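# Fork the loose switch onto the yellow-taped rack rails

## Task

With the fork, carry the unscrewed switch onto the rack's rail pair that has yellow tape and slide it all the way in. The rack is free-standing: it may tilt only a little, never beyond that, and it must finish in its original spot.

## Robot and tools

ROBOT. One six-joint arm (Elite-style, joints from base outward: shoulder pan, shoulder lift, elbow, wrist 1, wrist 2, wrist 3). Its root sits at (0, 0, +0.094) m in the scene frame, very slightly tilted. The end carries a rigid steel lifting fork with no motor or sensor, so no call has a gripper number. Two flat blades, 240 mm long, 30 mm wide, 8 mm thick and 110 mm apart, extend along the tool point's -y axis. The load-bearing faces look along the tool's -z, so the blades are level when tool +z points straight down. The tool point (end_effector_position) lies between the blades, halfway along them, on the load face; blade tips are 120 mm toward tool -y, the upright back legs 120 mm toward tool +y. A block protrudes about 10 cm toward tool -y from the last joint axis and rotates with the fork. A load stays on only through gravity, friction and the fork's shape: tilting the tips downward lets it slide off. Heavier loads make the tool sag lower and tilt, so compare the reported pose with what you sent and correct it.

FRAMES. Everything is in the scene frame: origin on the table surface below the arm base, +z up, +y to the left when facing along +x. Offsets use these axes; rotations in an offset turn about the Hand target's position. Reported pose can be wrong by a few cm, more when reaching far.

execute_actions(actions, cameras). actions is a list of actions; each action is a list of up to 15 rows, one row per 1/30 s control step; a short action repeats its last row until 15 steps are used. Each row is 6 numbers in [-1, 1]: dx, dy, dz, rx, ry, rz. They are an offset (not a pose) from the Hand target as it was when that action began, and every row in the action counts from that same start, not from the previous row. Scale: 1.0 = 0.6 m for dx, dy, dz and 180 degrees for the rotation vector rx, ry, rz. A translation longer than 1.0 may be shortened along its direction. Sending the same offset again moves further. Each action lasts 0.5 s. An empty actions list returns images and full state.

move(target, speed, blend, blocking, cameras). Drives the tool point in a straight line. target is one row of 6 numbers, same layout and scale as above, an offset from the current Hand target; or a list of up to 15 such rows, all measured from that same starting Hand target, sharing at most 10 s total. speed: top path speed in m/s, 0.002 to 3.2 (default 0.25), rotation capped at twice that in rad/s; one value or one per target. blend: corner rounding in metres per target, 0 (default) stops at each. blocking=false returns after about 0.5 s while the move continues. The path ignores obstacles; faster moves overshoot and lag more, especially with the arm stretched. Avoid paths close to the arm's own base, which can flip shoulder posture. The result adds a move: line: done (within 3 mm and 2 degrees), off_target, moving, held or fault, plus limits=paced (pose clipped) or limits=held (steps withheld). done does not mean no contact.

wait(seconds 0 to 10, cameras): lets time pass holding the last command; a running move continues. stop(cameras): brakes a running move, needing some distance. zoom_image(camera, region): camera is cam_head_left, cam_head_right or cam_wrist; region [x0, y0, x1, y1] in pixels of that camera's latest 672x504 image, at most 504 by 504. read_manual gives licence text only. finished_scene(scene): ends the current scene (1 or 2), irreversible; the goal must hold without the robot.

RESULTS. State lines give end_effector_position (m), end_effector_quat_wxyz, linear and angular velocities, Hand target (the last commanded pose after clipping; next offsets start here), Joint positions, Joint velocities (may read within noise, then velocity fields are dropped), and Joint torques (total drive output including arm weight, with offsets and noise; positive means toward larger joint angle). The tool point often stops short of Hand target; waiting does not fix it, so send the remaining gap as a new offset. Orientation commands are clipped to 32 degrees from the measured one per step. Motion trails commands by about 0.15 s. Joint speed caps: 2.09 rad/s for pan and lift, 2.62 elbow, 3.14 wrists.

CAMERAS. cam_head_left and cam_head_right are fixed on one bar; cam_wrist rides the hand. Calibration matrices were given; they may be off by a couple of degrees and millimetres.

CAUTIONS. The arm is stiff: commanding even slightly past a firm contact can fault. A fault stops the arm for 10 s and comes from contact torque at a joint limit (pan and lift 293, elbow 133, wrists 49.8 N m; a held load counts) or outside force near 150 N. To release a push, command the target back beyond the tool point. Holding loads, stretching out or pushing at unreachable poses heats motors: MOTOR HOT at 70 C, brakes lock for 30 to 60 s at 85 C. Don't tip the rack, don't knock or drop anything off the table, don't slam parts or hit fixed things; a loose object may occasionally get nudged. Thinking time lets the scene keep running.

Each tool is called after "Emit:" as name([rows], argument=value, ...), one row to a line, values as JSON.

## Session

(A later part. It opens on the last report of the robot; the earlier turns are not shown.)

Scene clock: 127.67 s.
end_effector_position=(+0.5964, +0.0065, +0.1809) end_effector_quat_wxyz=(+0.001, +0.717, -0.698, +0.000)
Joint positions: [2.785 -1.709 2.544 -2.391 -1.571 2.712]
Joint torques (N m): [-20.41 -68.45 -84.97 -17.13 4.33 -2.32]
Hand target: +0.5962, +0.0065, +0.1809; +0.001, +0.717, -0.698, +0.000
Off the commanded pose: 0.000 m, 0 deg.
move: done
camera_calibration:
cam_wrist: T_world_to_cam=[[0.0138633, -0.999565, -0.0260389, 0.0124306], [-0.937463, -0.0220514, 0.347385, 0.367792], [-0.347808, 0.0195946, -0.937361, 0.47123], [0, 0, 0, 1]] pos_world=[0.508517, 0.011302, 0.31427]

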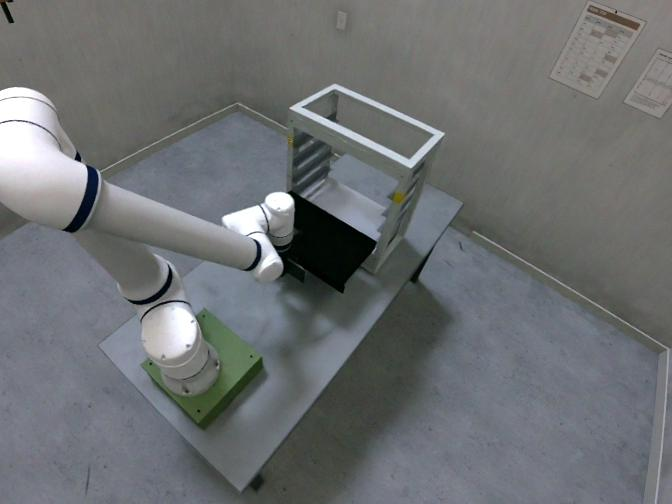

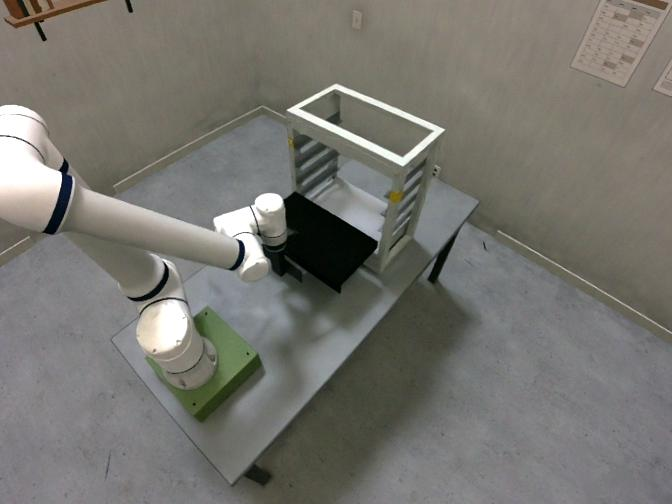

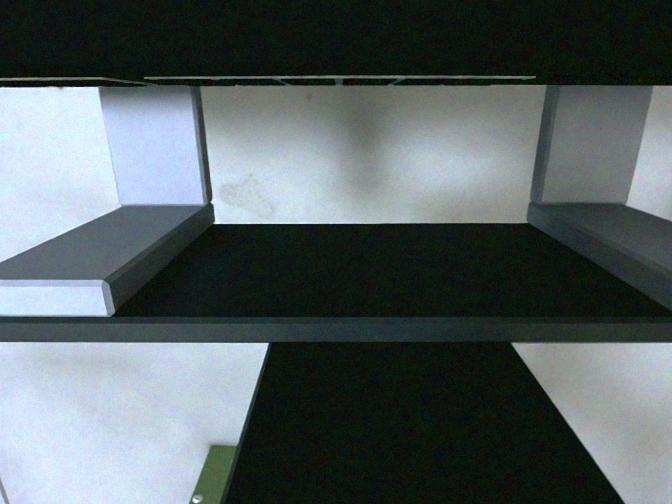

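Emit:
move([
  [-0.033,-0.0009,0,0,0,0],
  [-0.033,-0.0009,0.4445,0,0,0],
  [0.25,0.007,0.4445,0,0,0],
], speed=[0.1,0.12,0.1], cameras=["all"])

Emit:
zoom_image(camera="cam_head_left", region=[270, 80, 470, 280])

Emit:
zoom_image(camera="cam_head_right", region=[270, 80, 470, 280])

Scene clock: 138.77 s.
end_effector_position=(+0.7461, +0.0107, +0.4476) end_effector_quat_wxyz=(+0.001, +0.717, -0.698, +0.000)
Joint positions: [2.895 -1.714 1.994 -1.836 -1.569 2.821]
Joint torques (N m): [7.95 -64.14 -142.06 -22.54 1.18 3.6]
Hand target: +0.7462, +0.0107, +0.4476; +0.001, +0.717, -0.698, +0.000
Off the commanded pose: 0.000 m, 0 deg.
move: done
camera_calibration:
cam_wrist: T_world_to_cam=[[0.0138295, -0.999563, -0.026133, 0.0215761], [-0.937464, -0.0220525, 0.347383, 0.415483], [-0.347808, 0.0196946, -0.937359, 0.77317], [0, 0, 0, 1]] pos_world=[0.658117, 0.0155018, 0.58097]

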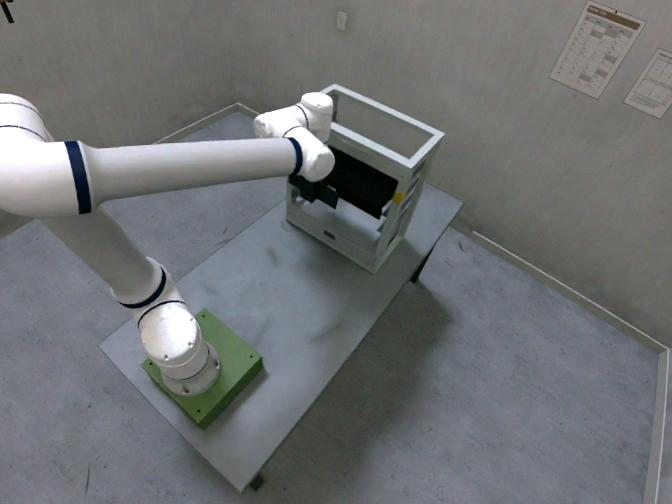

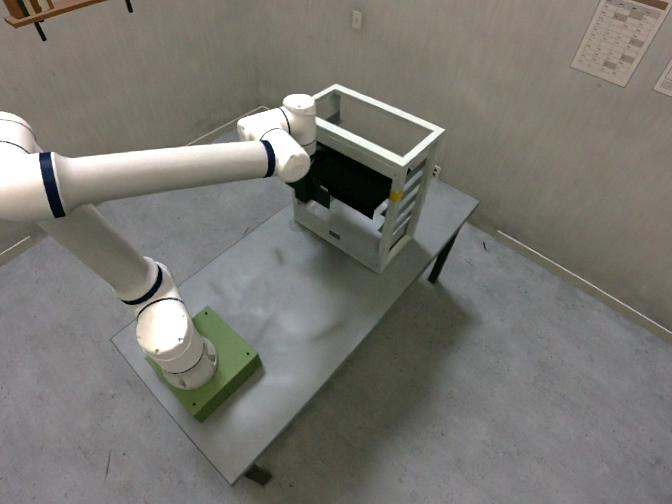

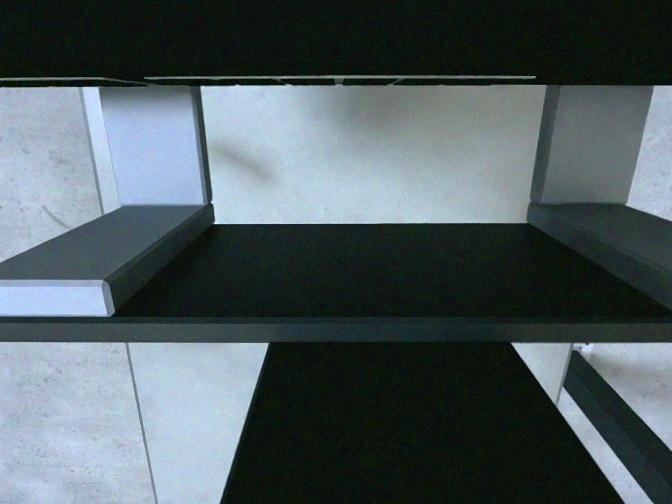

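Scaled by 2.520.

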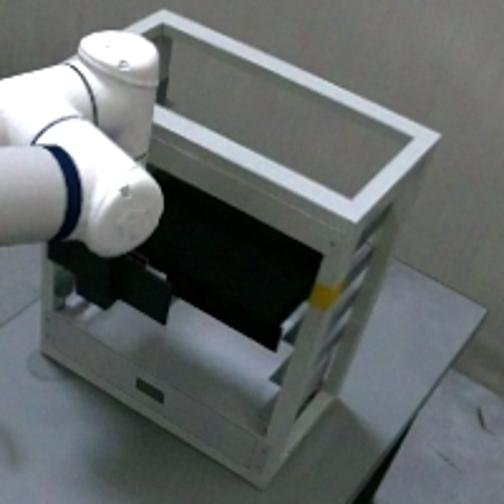

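Scaled by 2.520.

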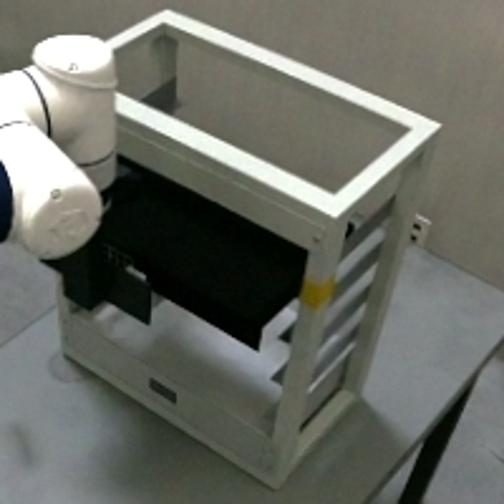

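Going in cleanly. Continue to 0.822, then lower.

Emit:
move(target=[0.1263,0.0035,0,0,0,0], speed=0.08, cameras=["cam_head_left","cam_head_right"])

Emit:
move(target=[0,0,-0.028,0,0,0], speed=0.015)

Emit:
zoom_image(camera="cam_head_right", region=[270, 80, 470, 280])

Scene clock: 142.73 s.
end_effector_position=(+0.8218, +0.0128, +0.4476) end_effector_quat_wxyz=(+0.001, +0.717, -0.698, +0.000)
Joint positions: [2.931 -1.581 1.875 -1.85 -1.568 2.858]
Joint torques (N m): [9.34 -82.1 -141.56 -21.85 1.64 3.32]
Hand target: +0.8220, +0.0128, +0.4476; +0.001, +0.717, -0.698, +0.000
Off the commanded pose: 0.000 m, 0 deg.
move: done
Images, in order (width x height): cam_head_left 672x504, cam_head_right 672x504.

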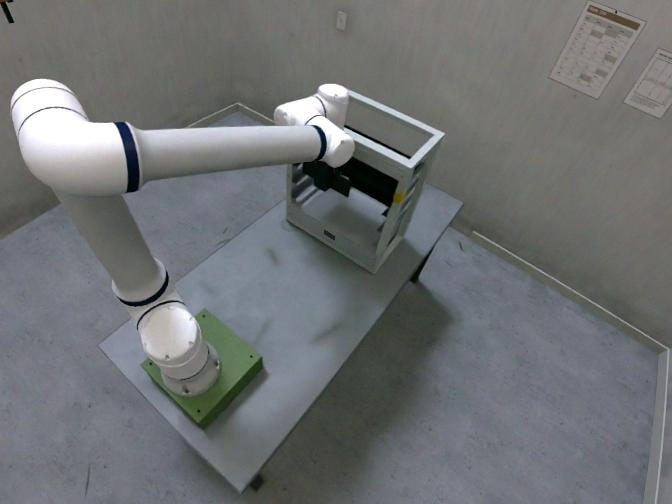

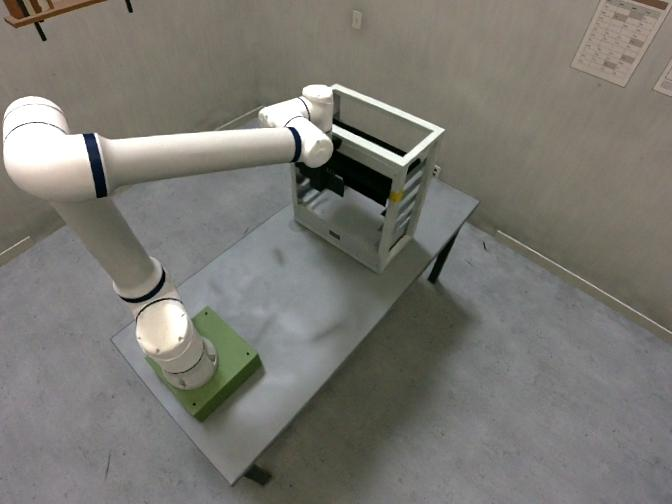

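Scene clock: 144.13 s.
end_effector_position=(+0.8220, +0.0128, +0.4310) end_effector_quat_wxyz=(+0.001, +0.717, -0.698, +0.000)
Joint positions: [2.931 -1.573 1.897 -1.88 -1.568 2.858]
Joint torques (N m): [9.28 -49.92 -73.98 -10.56 -0.75 3.26]
Hand target: +0.8220, +0.0128, +0.4308; +0.001, +0.717, -0.698, +0.000
Off the commanded pose: 0.000 m, 0 deg.
move: done

Scaled by 2.520.
This view is cut from an older image: the scene may have changed since it was taken.

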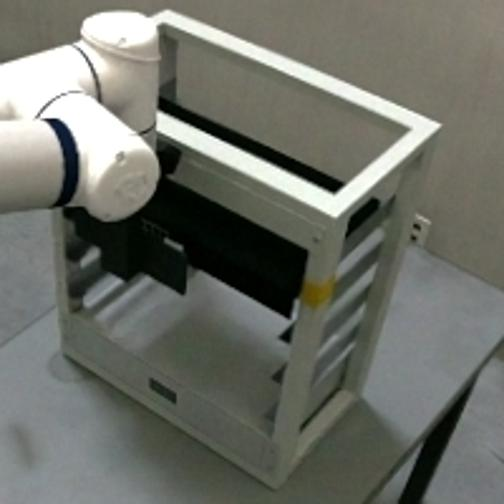

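Emit:
move([
  [0,0,-0.015,0,0,0],
  [-0.37,-0.0104,-0.015,0,0,0],
  [-0.37,-0.0104,0.056,0,0,0],
], speed=[0.04,0.13,0.12], cameras=["all"])

Emit:
zoom_image(camera="cam_head_right", region=[270, 80, 470, 280])

Scene clock: 151.13 s.
end_effector_position=(+0.6000, +0.0065, +0.4642) end_effector_quat_wxyz=(+0.001, +0.717, -0.698, +0.000)
Joint positions: [2.788 -2.003 2.16 -1.713 -1.57 2.714]
Joint torques (N m): [-21.59 -34.62 -102.04 -5.34 -0.11 -2.51]
Hand target: +0.6000, +0.0065, +0.4644; +0.001, +0.717, -0.698, +0.000
Off the commanded pose: 0.000 m, 0 deg.
move: done
camera_calibration:
cam_wrist: T_world_to_cam=[[0.0138295, -0.999563, -0.026133, 0.0199308], [-0.937464, -0.0220525, 0.347383, 0.272756], [-0.347808, 0.0196946, -0.937359, 0.738031], [0, 0, 0, 1]] pos_world=[0.512117, 0.0114018, 0.59757]

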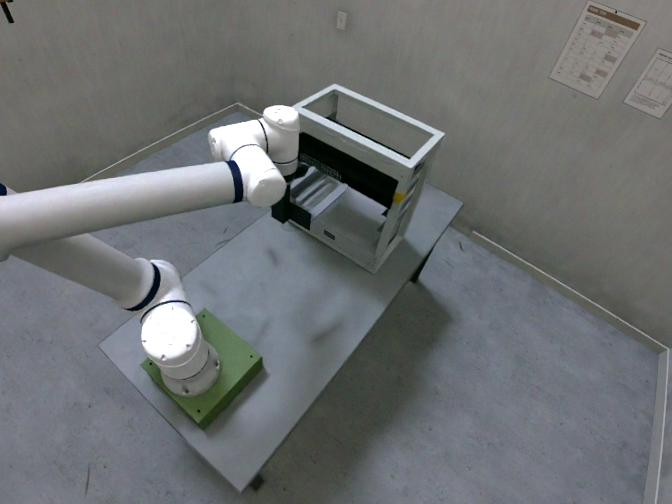

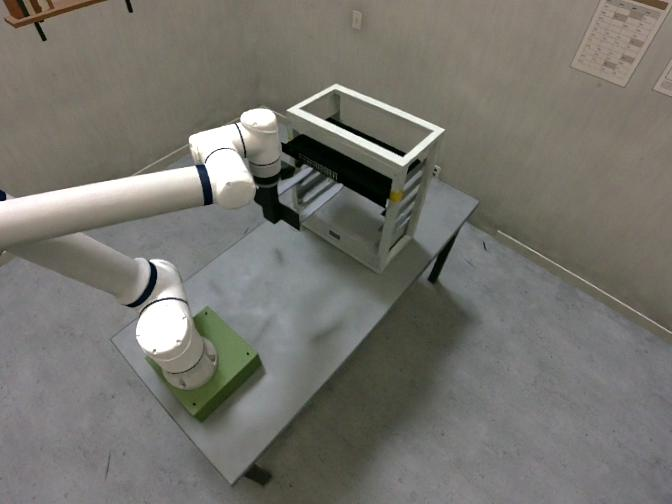

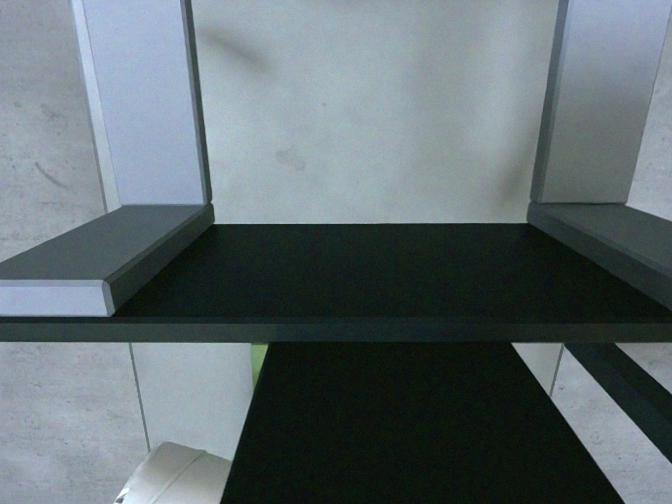

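Scaled by 2.520.

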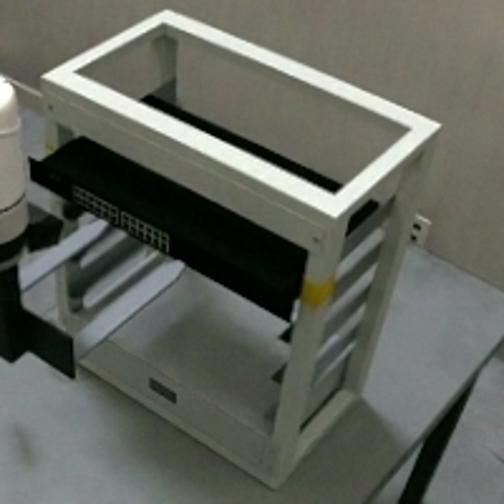

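Emit:
move(target=[0.0917,0.0026,0,0,0,0], speed=0.03)

Emit:
move(target=[0.005,0.0001,0,0,0,0], speed=0.015)

Emit:
move(target=[0.005,0.0001,0,0,0,0], speed=0.015, cameras=["all"])

Emit:
zoom_image(camera="cam_head_right", region=[270, 80, 470, 280])

Scene clock: 157.90 s.
end_effector_position=(+0.6549, +0.0081, +0.4644) end_effector_quat_wxyz=(+0.001, +0.717, -0.698, +0.000)
Joint positions: [2.835 -1.892 2.095 -1.759 -1.57 2.762]
Joint torques (N m): [10.23 -16.15 -113.05 -16.59 3.61 3.38]
Hand target: +0.6550, +0.0081, +0.4644; +0.001, +0.717, -0.698, +0.000
Off the commanded pose: 0.000 m, 0 deg.
move: done

Scene clock: 158.60 s.
end_effector_position=(+0.6579, +0.0081, +0.4644) end_effector_quat_wxyz=(+0.001, +0.717, -0.698, +0.000)
Joint positions: [2.838 -1.886 2.091 -1.761 -1.57 2.764]
Joint torques (N m): [10.36 -15.02 -113.52 -16.74 3.94 3.59]
Hand target: +0.6580, +0.0081, +0.4644; +0.001, +0.717, -0.698, +0.000
Off the commanded pose: 0.000 m, 0 deg.
move: done

Scene clock: 159.30 s.
end_effector_position=(+0.6609, +0.0082, +0.4644) end_effector_quat_wxyz=(+0.001, +0.717, -0.698, +0.000)
Joint positions: [2.84 -1.88 2.087 -1.763 -1.57 2.767]
Joint torques (N m): [9.09 -14.03 -113.2 -16.75 3.84 3.68]
Hand target: +0.6610, +0.0082, +0.4644; +0.001, +0.717, -0.698, +0.000
Off the commanded pose: 0.000 m, 0 deg.
move: done
camera_calibration:
cam_wrist: T_world_to_cam=[[0.0138633, -0.999565, -0.0260389, 0.0206177], [-0.937463, -0.0220514, 0.347385, 0.329812], [-0.347808, 0.0195946, -0.937361, 0.759372], [0, 0, 0, 1]] pos_world=[0.573017, 0.013002, 0.59777]

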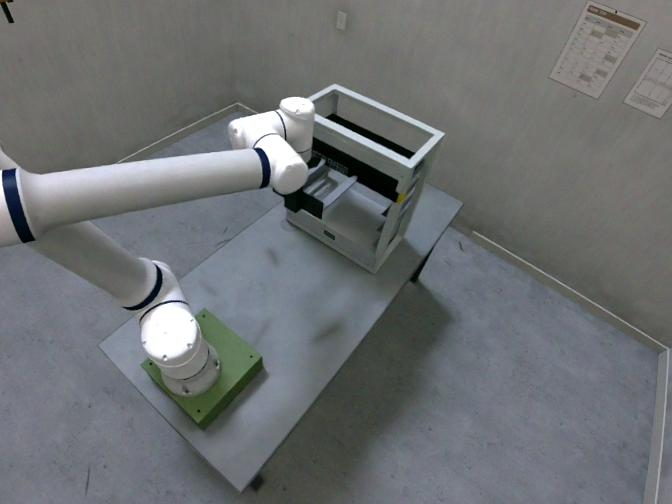

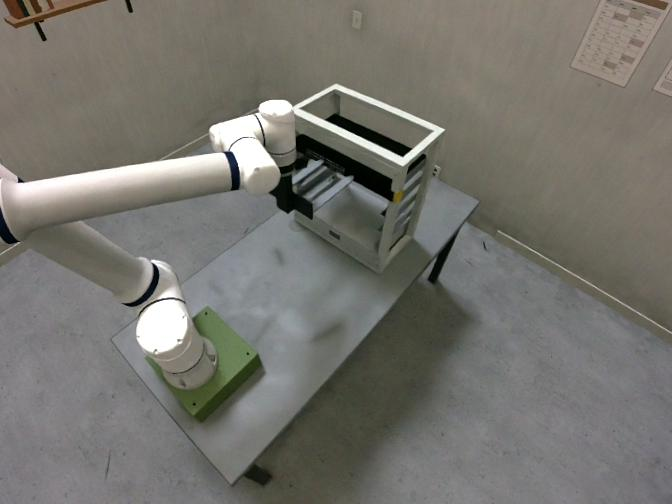

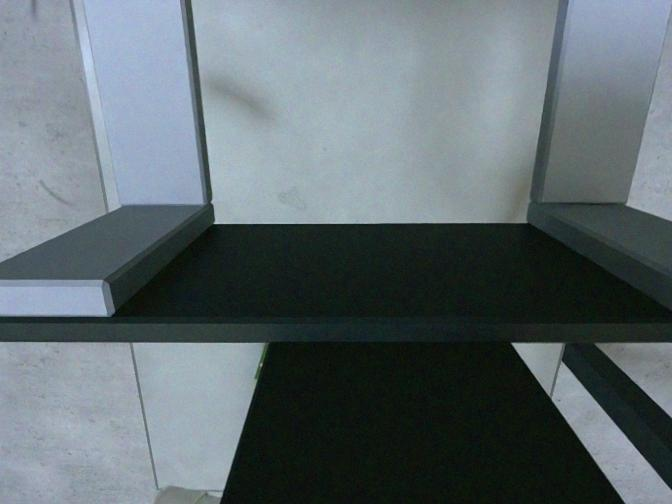

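Scaled by 2.520.

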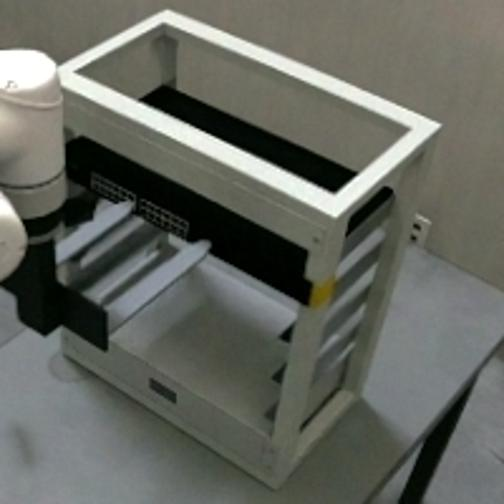

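Close. 1 mm steps, watching for torque (~+12 Nm shoulder lift at seat).

Emit:
move(target=[0.0033,0.0001,0,0,0,0], speed=0.015)

Emit:
move(target=[0.002,0.00005,0,0,0,0], speed=0.015)

Emit:
move(target=[0.0017,0.00005,0,0,0,0], speed=0.015)

Scene clock: 164.60 s.
end_effector_position=(+0.6629, +0.0083, +0.4644) end_effector_quat_wxyz=(+0.001, +0.717, -0.698, +0.000)
Joint positions: [2.841 -1.876 2.085 -1.764 -1.57 2.768]
Joint torques (N m): [9.32 -18.25 -112.89 -16.88 3.83 3.56]
Hand target: +0.6630, +0.0083, +0.4644; +0.001, +0.717, -0.698, +0.000
Off the commanded pose: 0.000 m, 0 deg.
move: done

Scene clock: 165.30 s.
end_effector_position=(+0.6642, +0.0083, +0.4644) end_effector_quat_wxyz=(+0.001, +0.717, -0.698, +0.000)
Joint positions: [2.842 -1.874 2.083 -1.765 -1.57 2.769]
Joint torques (N m): [9.01 -17.81 -112.38 -16.67 3.8 3.58]
Hand target: +0.6642, +0.0083, +0.4644; +0.001, +0.717, -0.698, +0.000
Off the commanded pose: 0.000 m, 0 deg.
move: done

Scene clock: 166.00 s.
end_effector_position=(+0.6652, +0.0083, +0.4644) end_effector_quat_wxyz=(+0.001, +0.717, -0.698, +0.000)
Joint positions: [2.843 -1.872 2.082 -1.766 -1.57 2.77]
Joint torques (N m): [9.75 -2.52 -112.38 -20.54 3.9 1.13]
Hand target: +0.6652, +0.0083, +0.4644; +0.001, +0.717, -0.698, +0.000
Off the commanded pose: 0.000 m, 0 deg.
move: done

Emit:
move(target=[0.0006,0,0,0,0,0], speed=0.01)

Emit:
move(target=[-0.2,-0.0056,0,0,0,0], speed=0.15, cameras=["all"])

Emit:
zoom_image(camera="cam_head_right", region=[270, 80, 470, 280])

Emit:
zoom_image(camera="cam_head_left", region=[270, 80, 470, 280])

Scene clock: 171.30 s.
end_effector_position=(+0.6656, +0.0083, +0.4644) end_effector_quat_wxyz=(+0.001, +0.717, -0.698, +0.000)
Joint positions: [2.843 -1.871 2.081 -1.766 -1.57 2.77]
Joint torques (N m): [9.49 -0.34 -115.14 -20.8 4.1 0.83]
Hand target: +0.6656, +0.0083, +0.4644; +0.001, +0.717, -0.698, +0.000
Off the commanded pose: 0.000 m, 0 deg.
move: done

Scene clock: 172.73 s.
end_effector_position=(+0.5458, +0.0050, +0.4644) end_effector_quat_wxyz=(+0.001, +0.717, -0.698, +0.000)
Joint positions: [2.727 -2.121 2.216 -1.651 -1.571 2.654]
Joint torques (N m): [-22.52 -24.44 -77.17 -5.5 2.19 -2.74]
Hand target: +0.5456, +0.0050, +0.4644; +0.001, +0.717, -0.698, +0.000
Off the commanded pose: 0.000 m, 0 deg.
move: done
camera_calibration:
cam_wrist: T_world_to_cam=[[0.0138633, -0.999565, -0.0260389, 0.0190162], [-0.937463, -0.0220514, 0.347385, 0.221746], [-0.347808, 0.0195946, -0.937361, 0.719367], [0, 0, 0, 1]] pos_world=[0.457817, 0.00980198, 0.59777]

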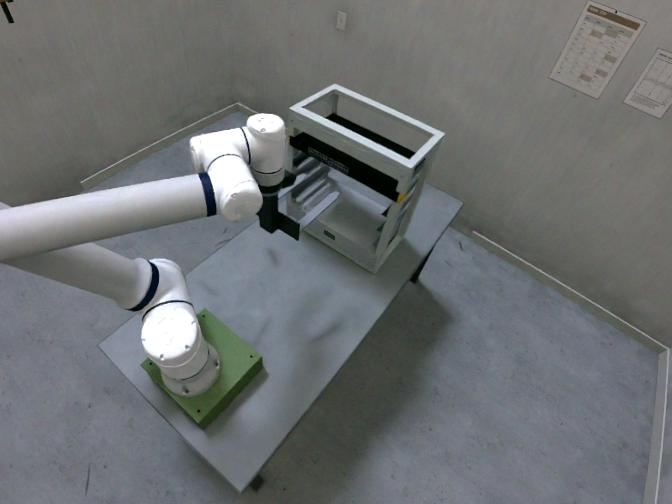

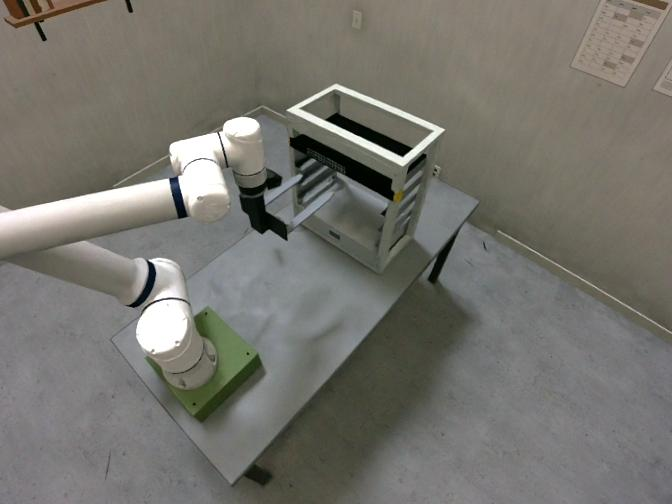

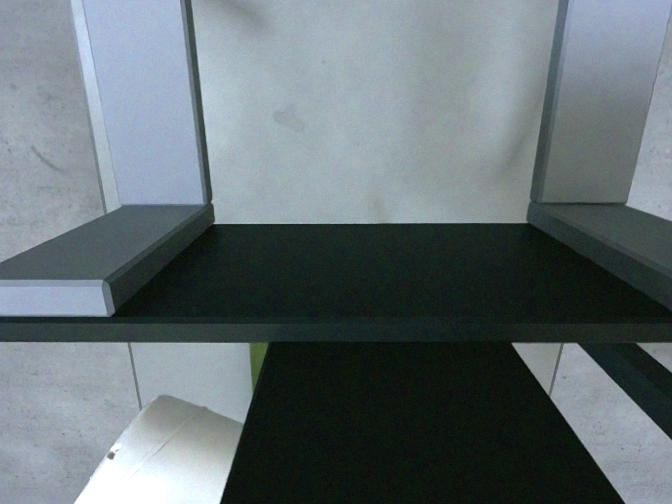

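Scaled by 2.520.

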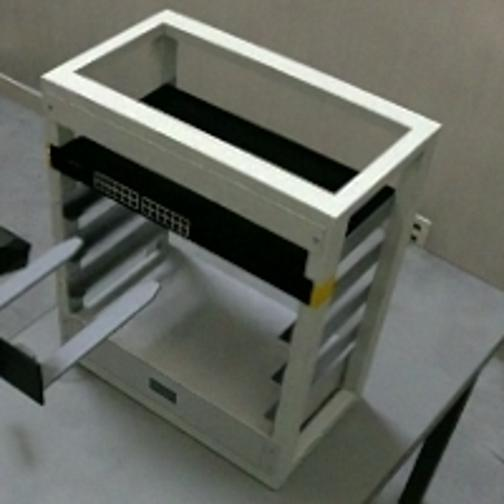

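Scaled by 2.520.

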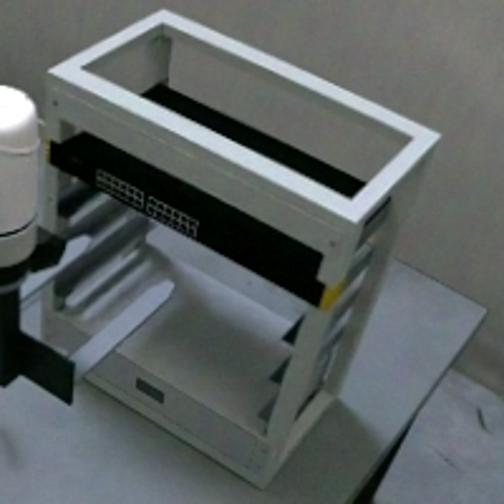

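Emit:
finished_scene(scene=2)

The scene is finished: the task was done.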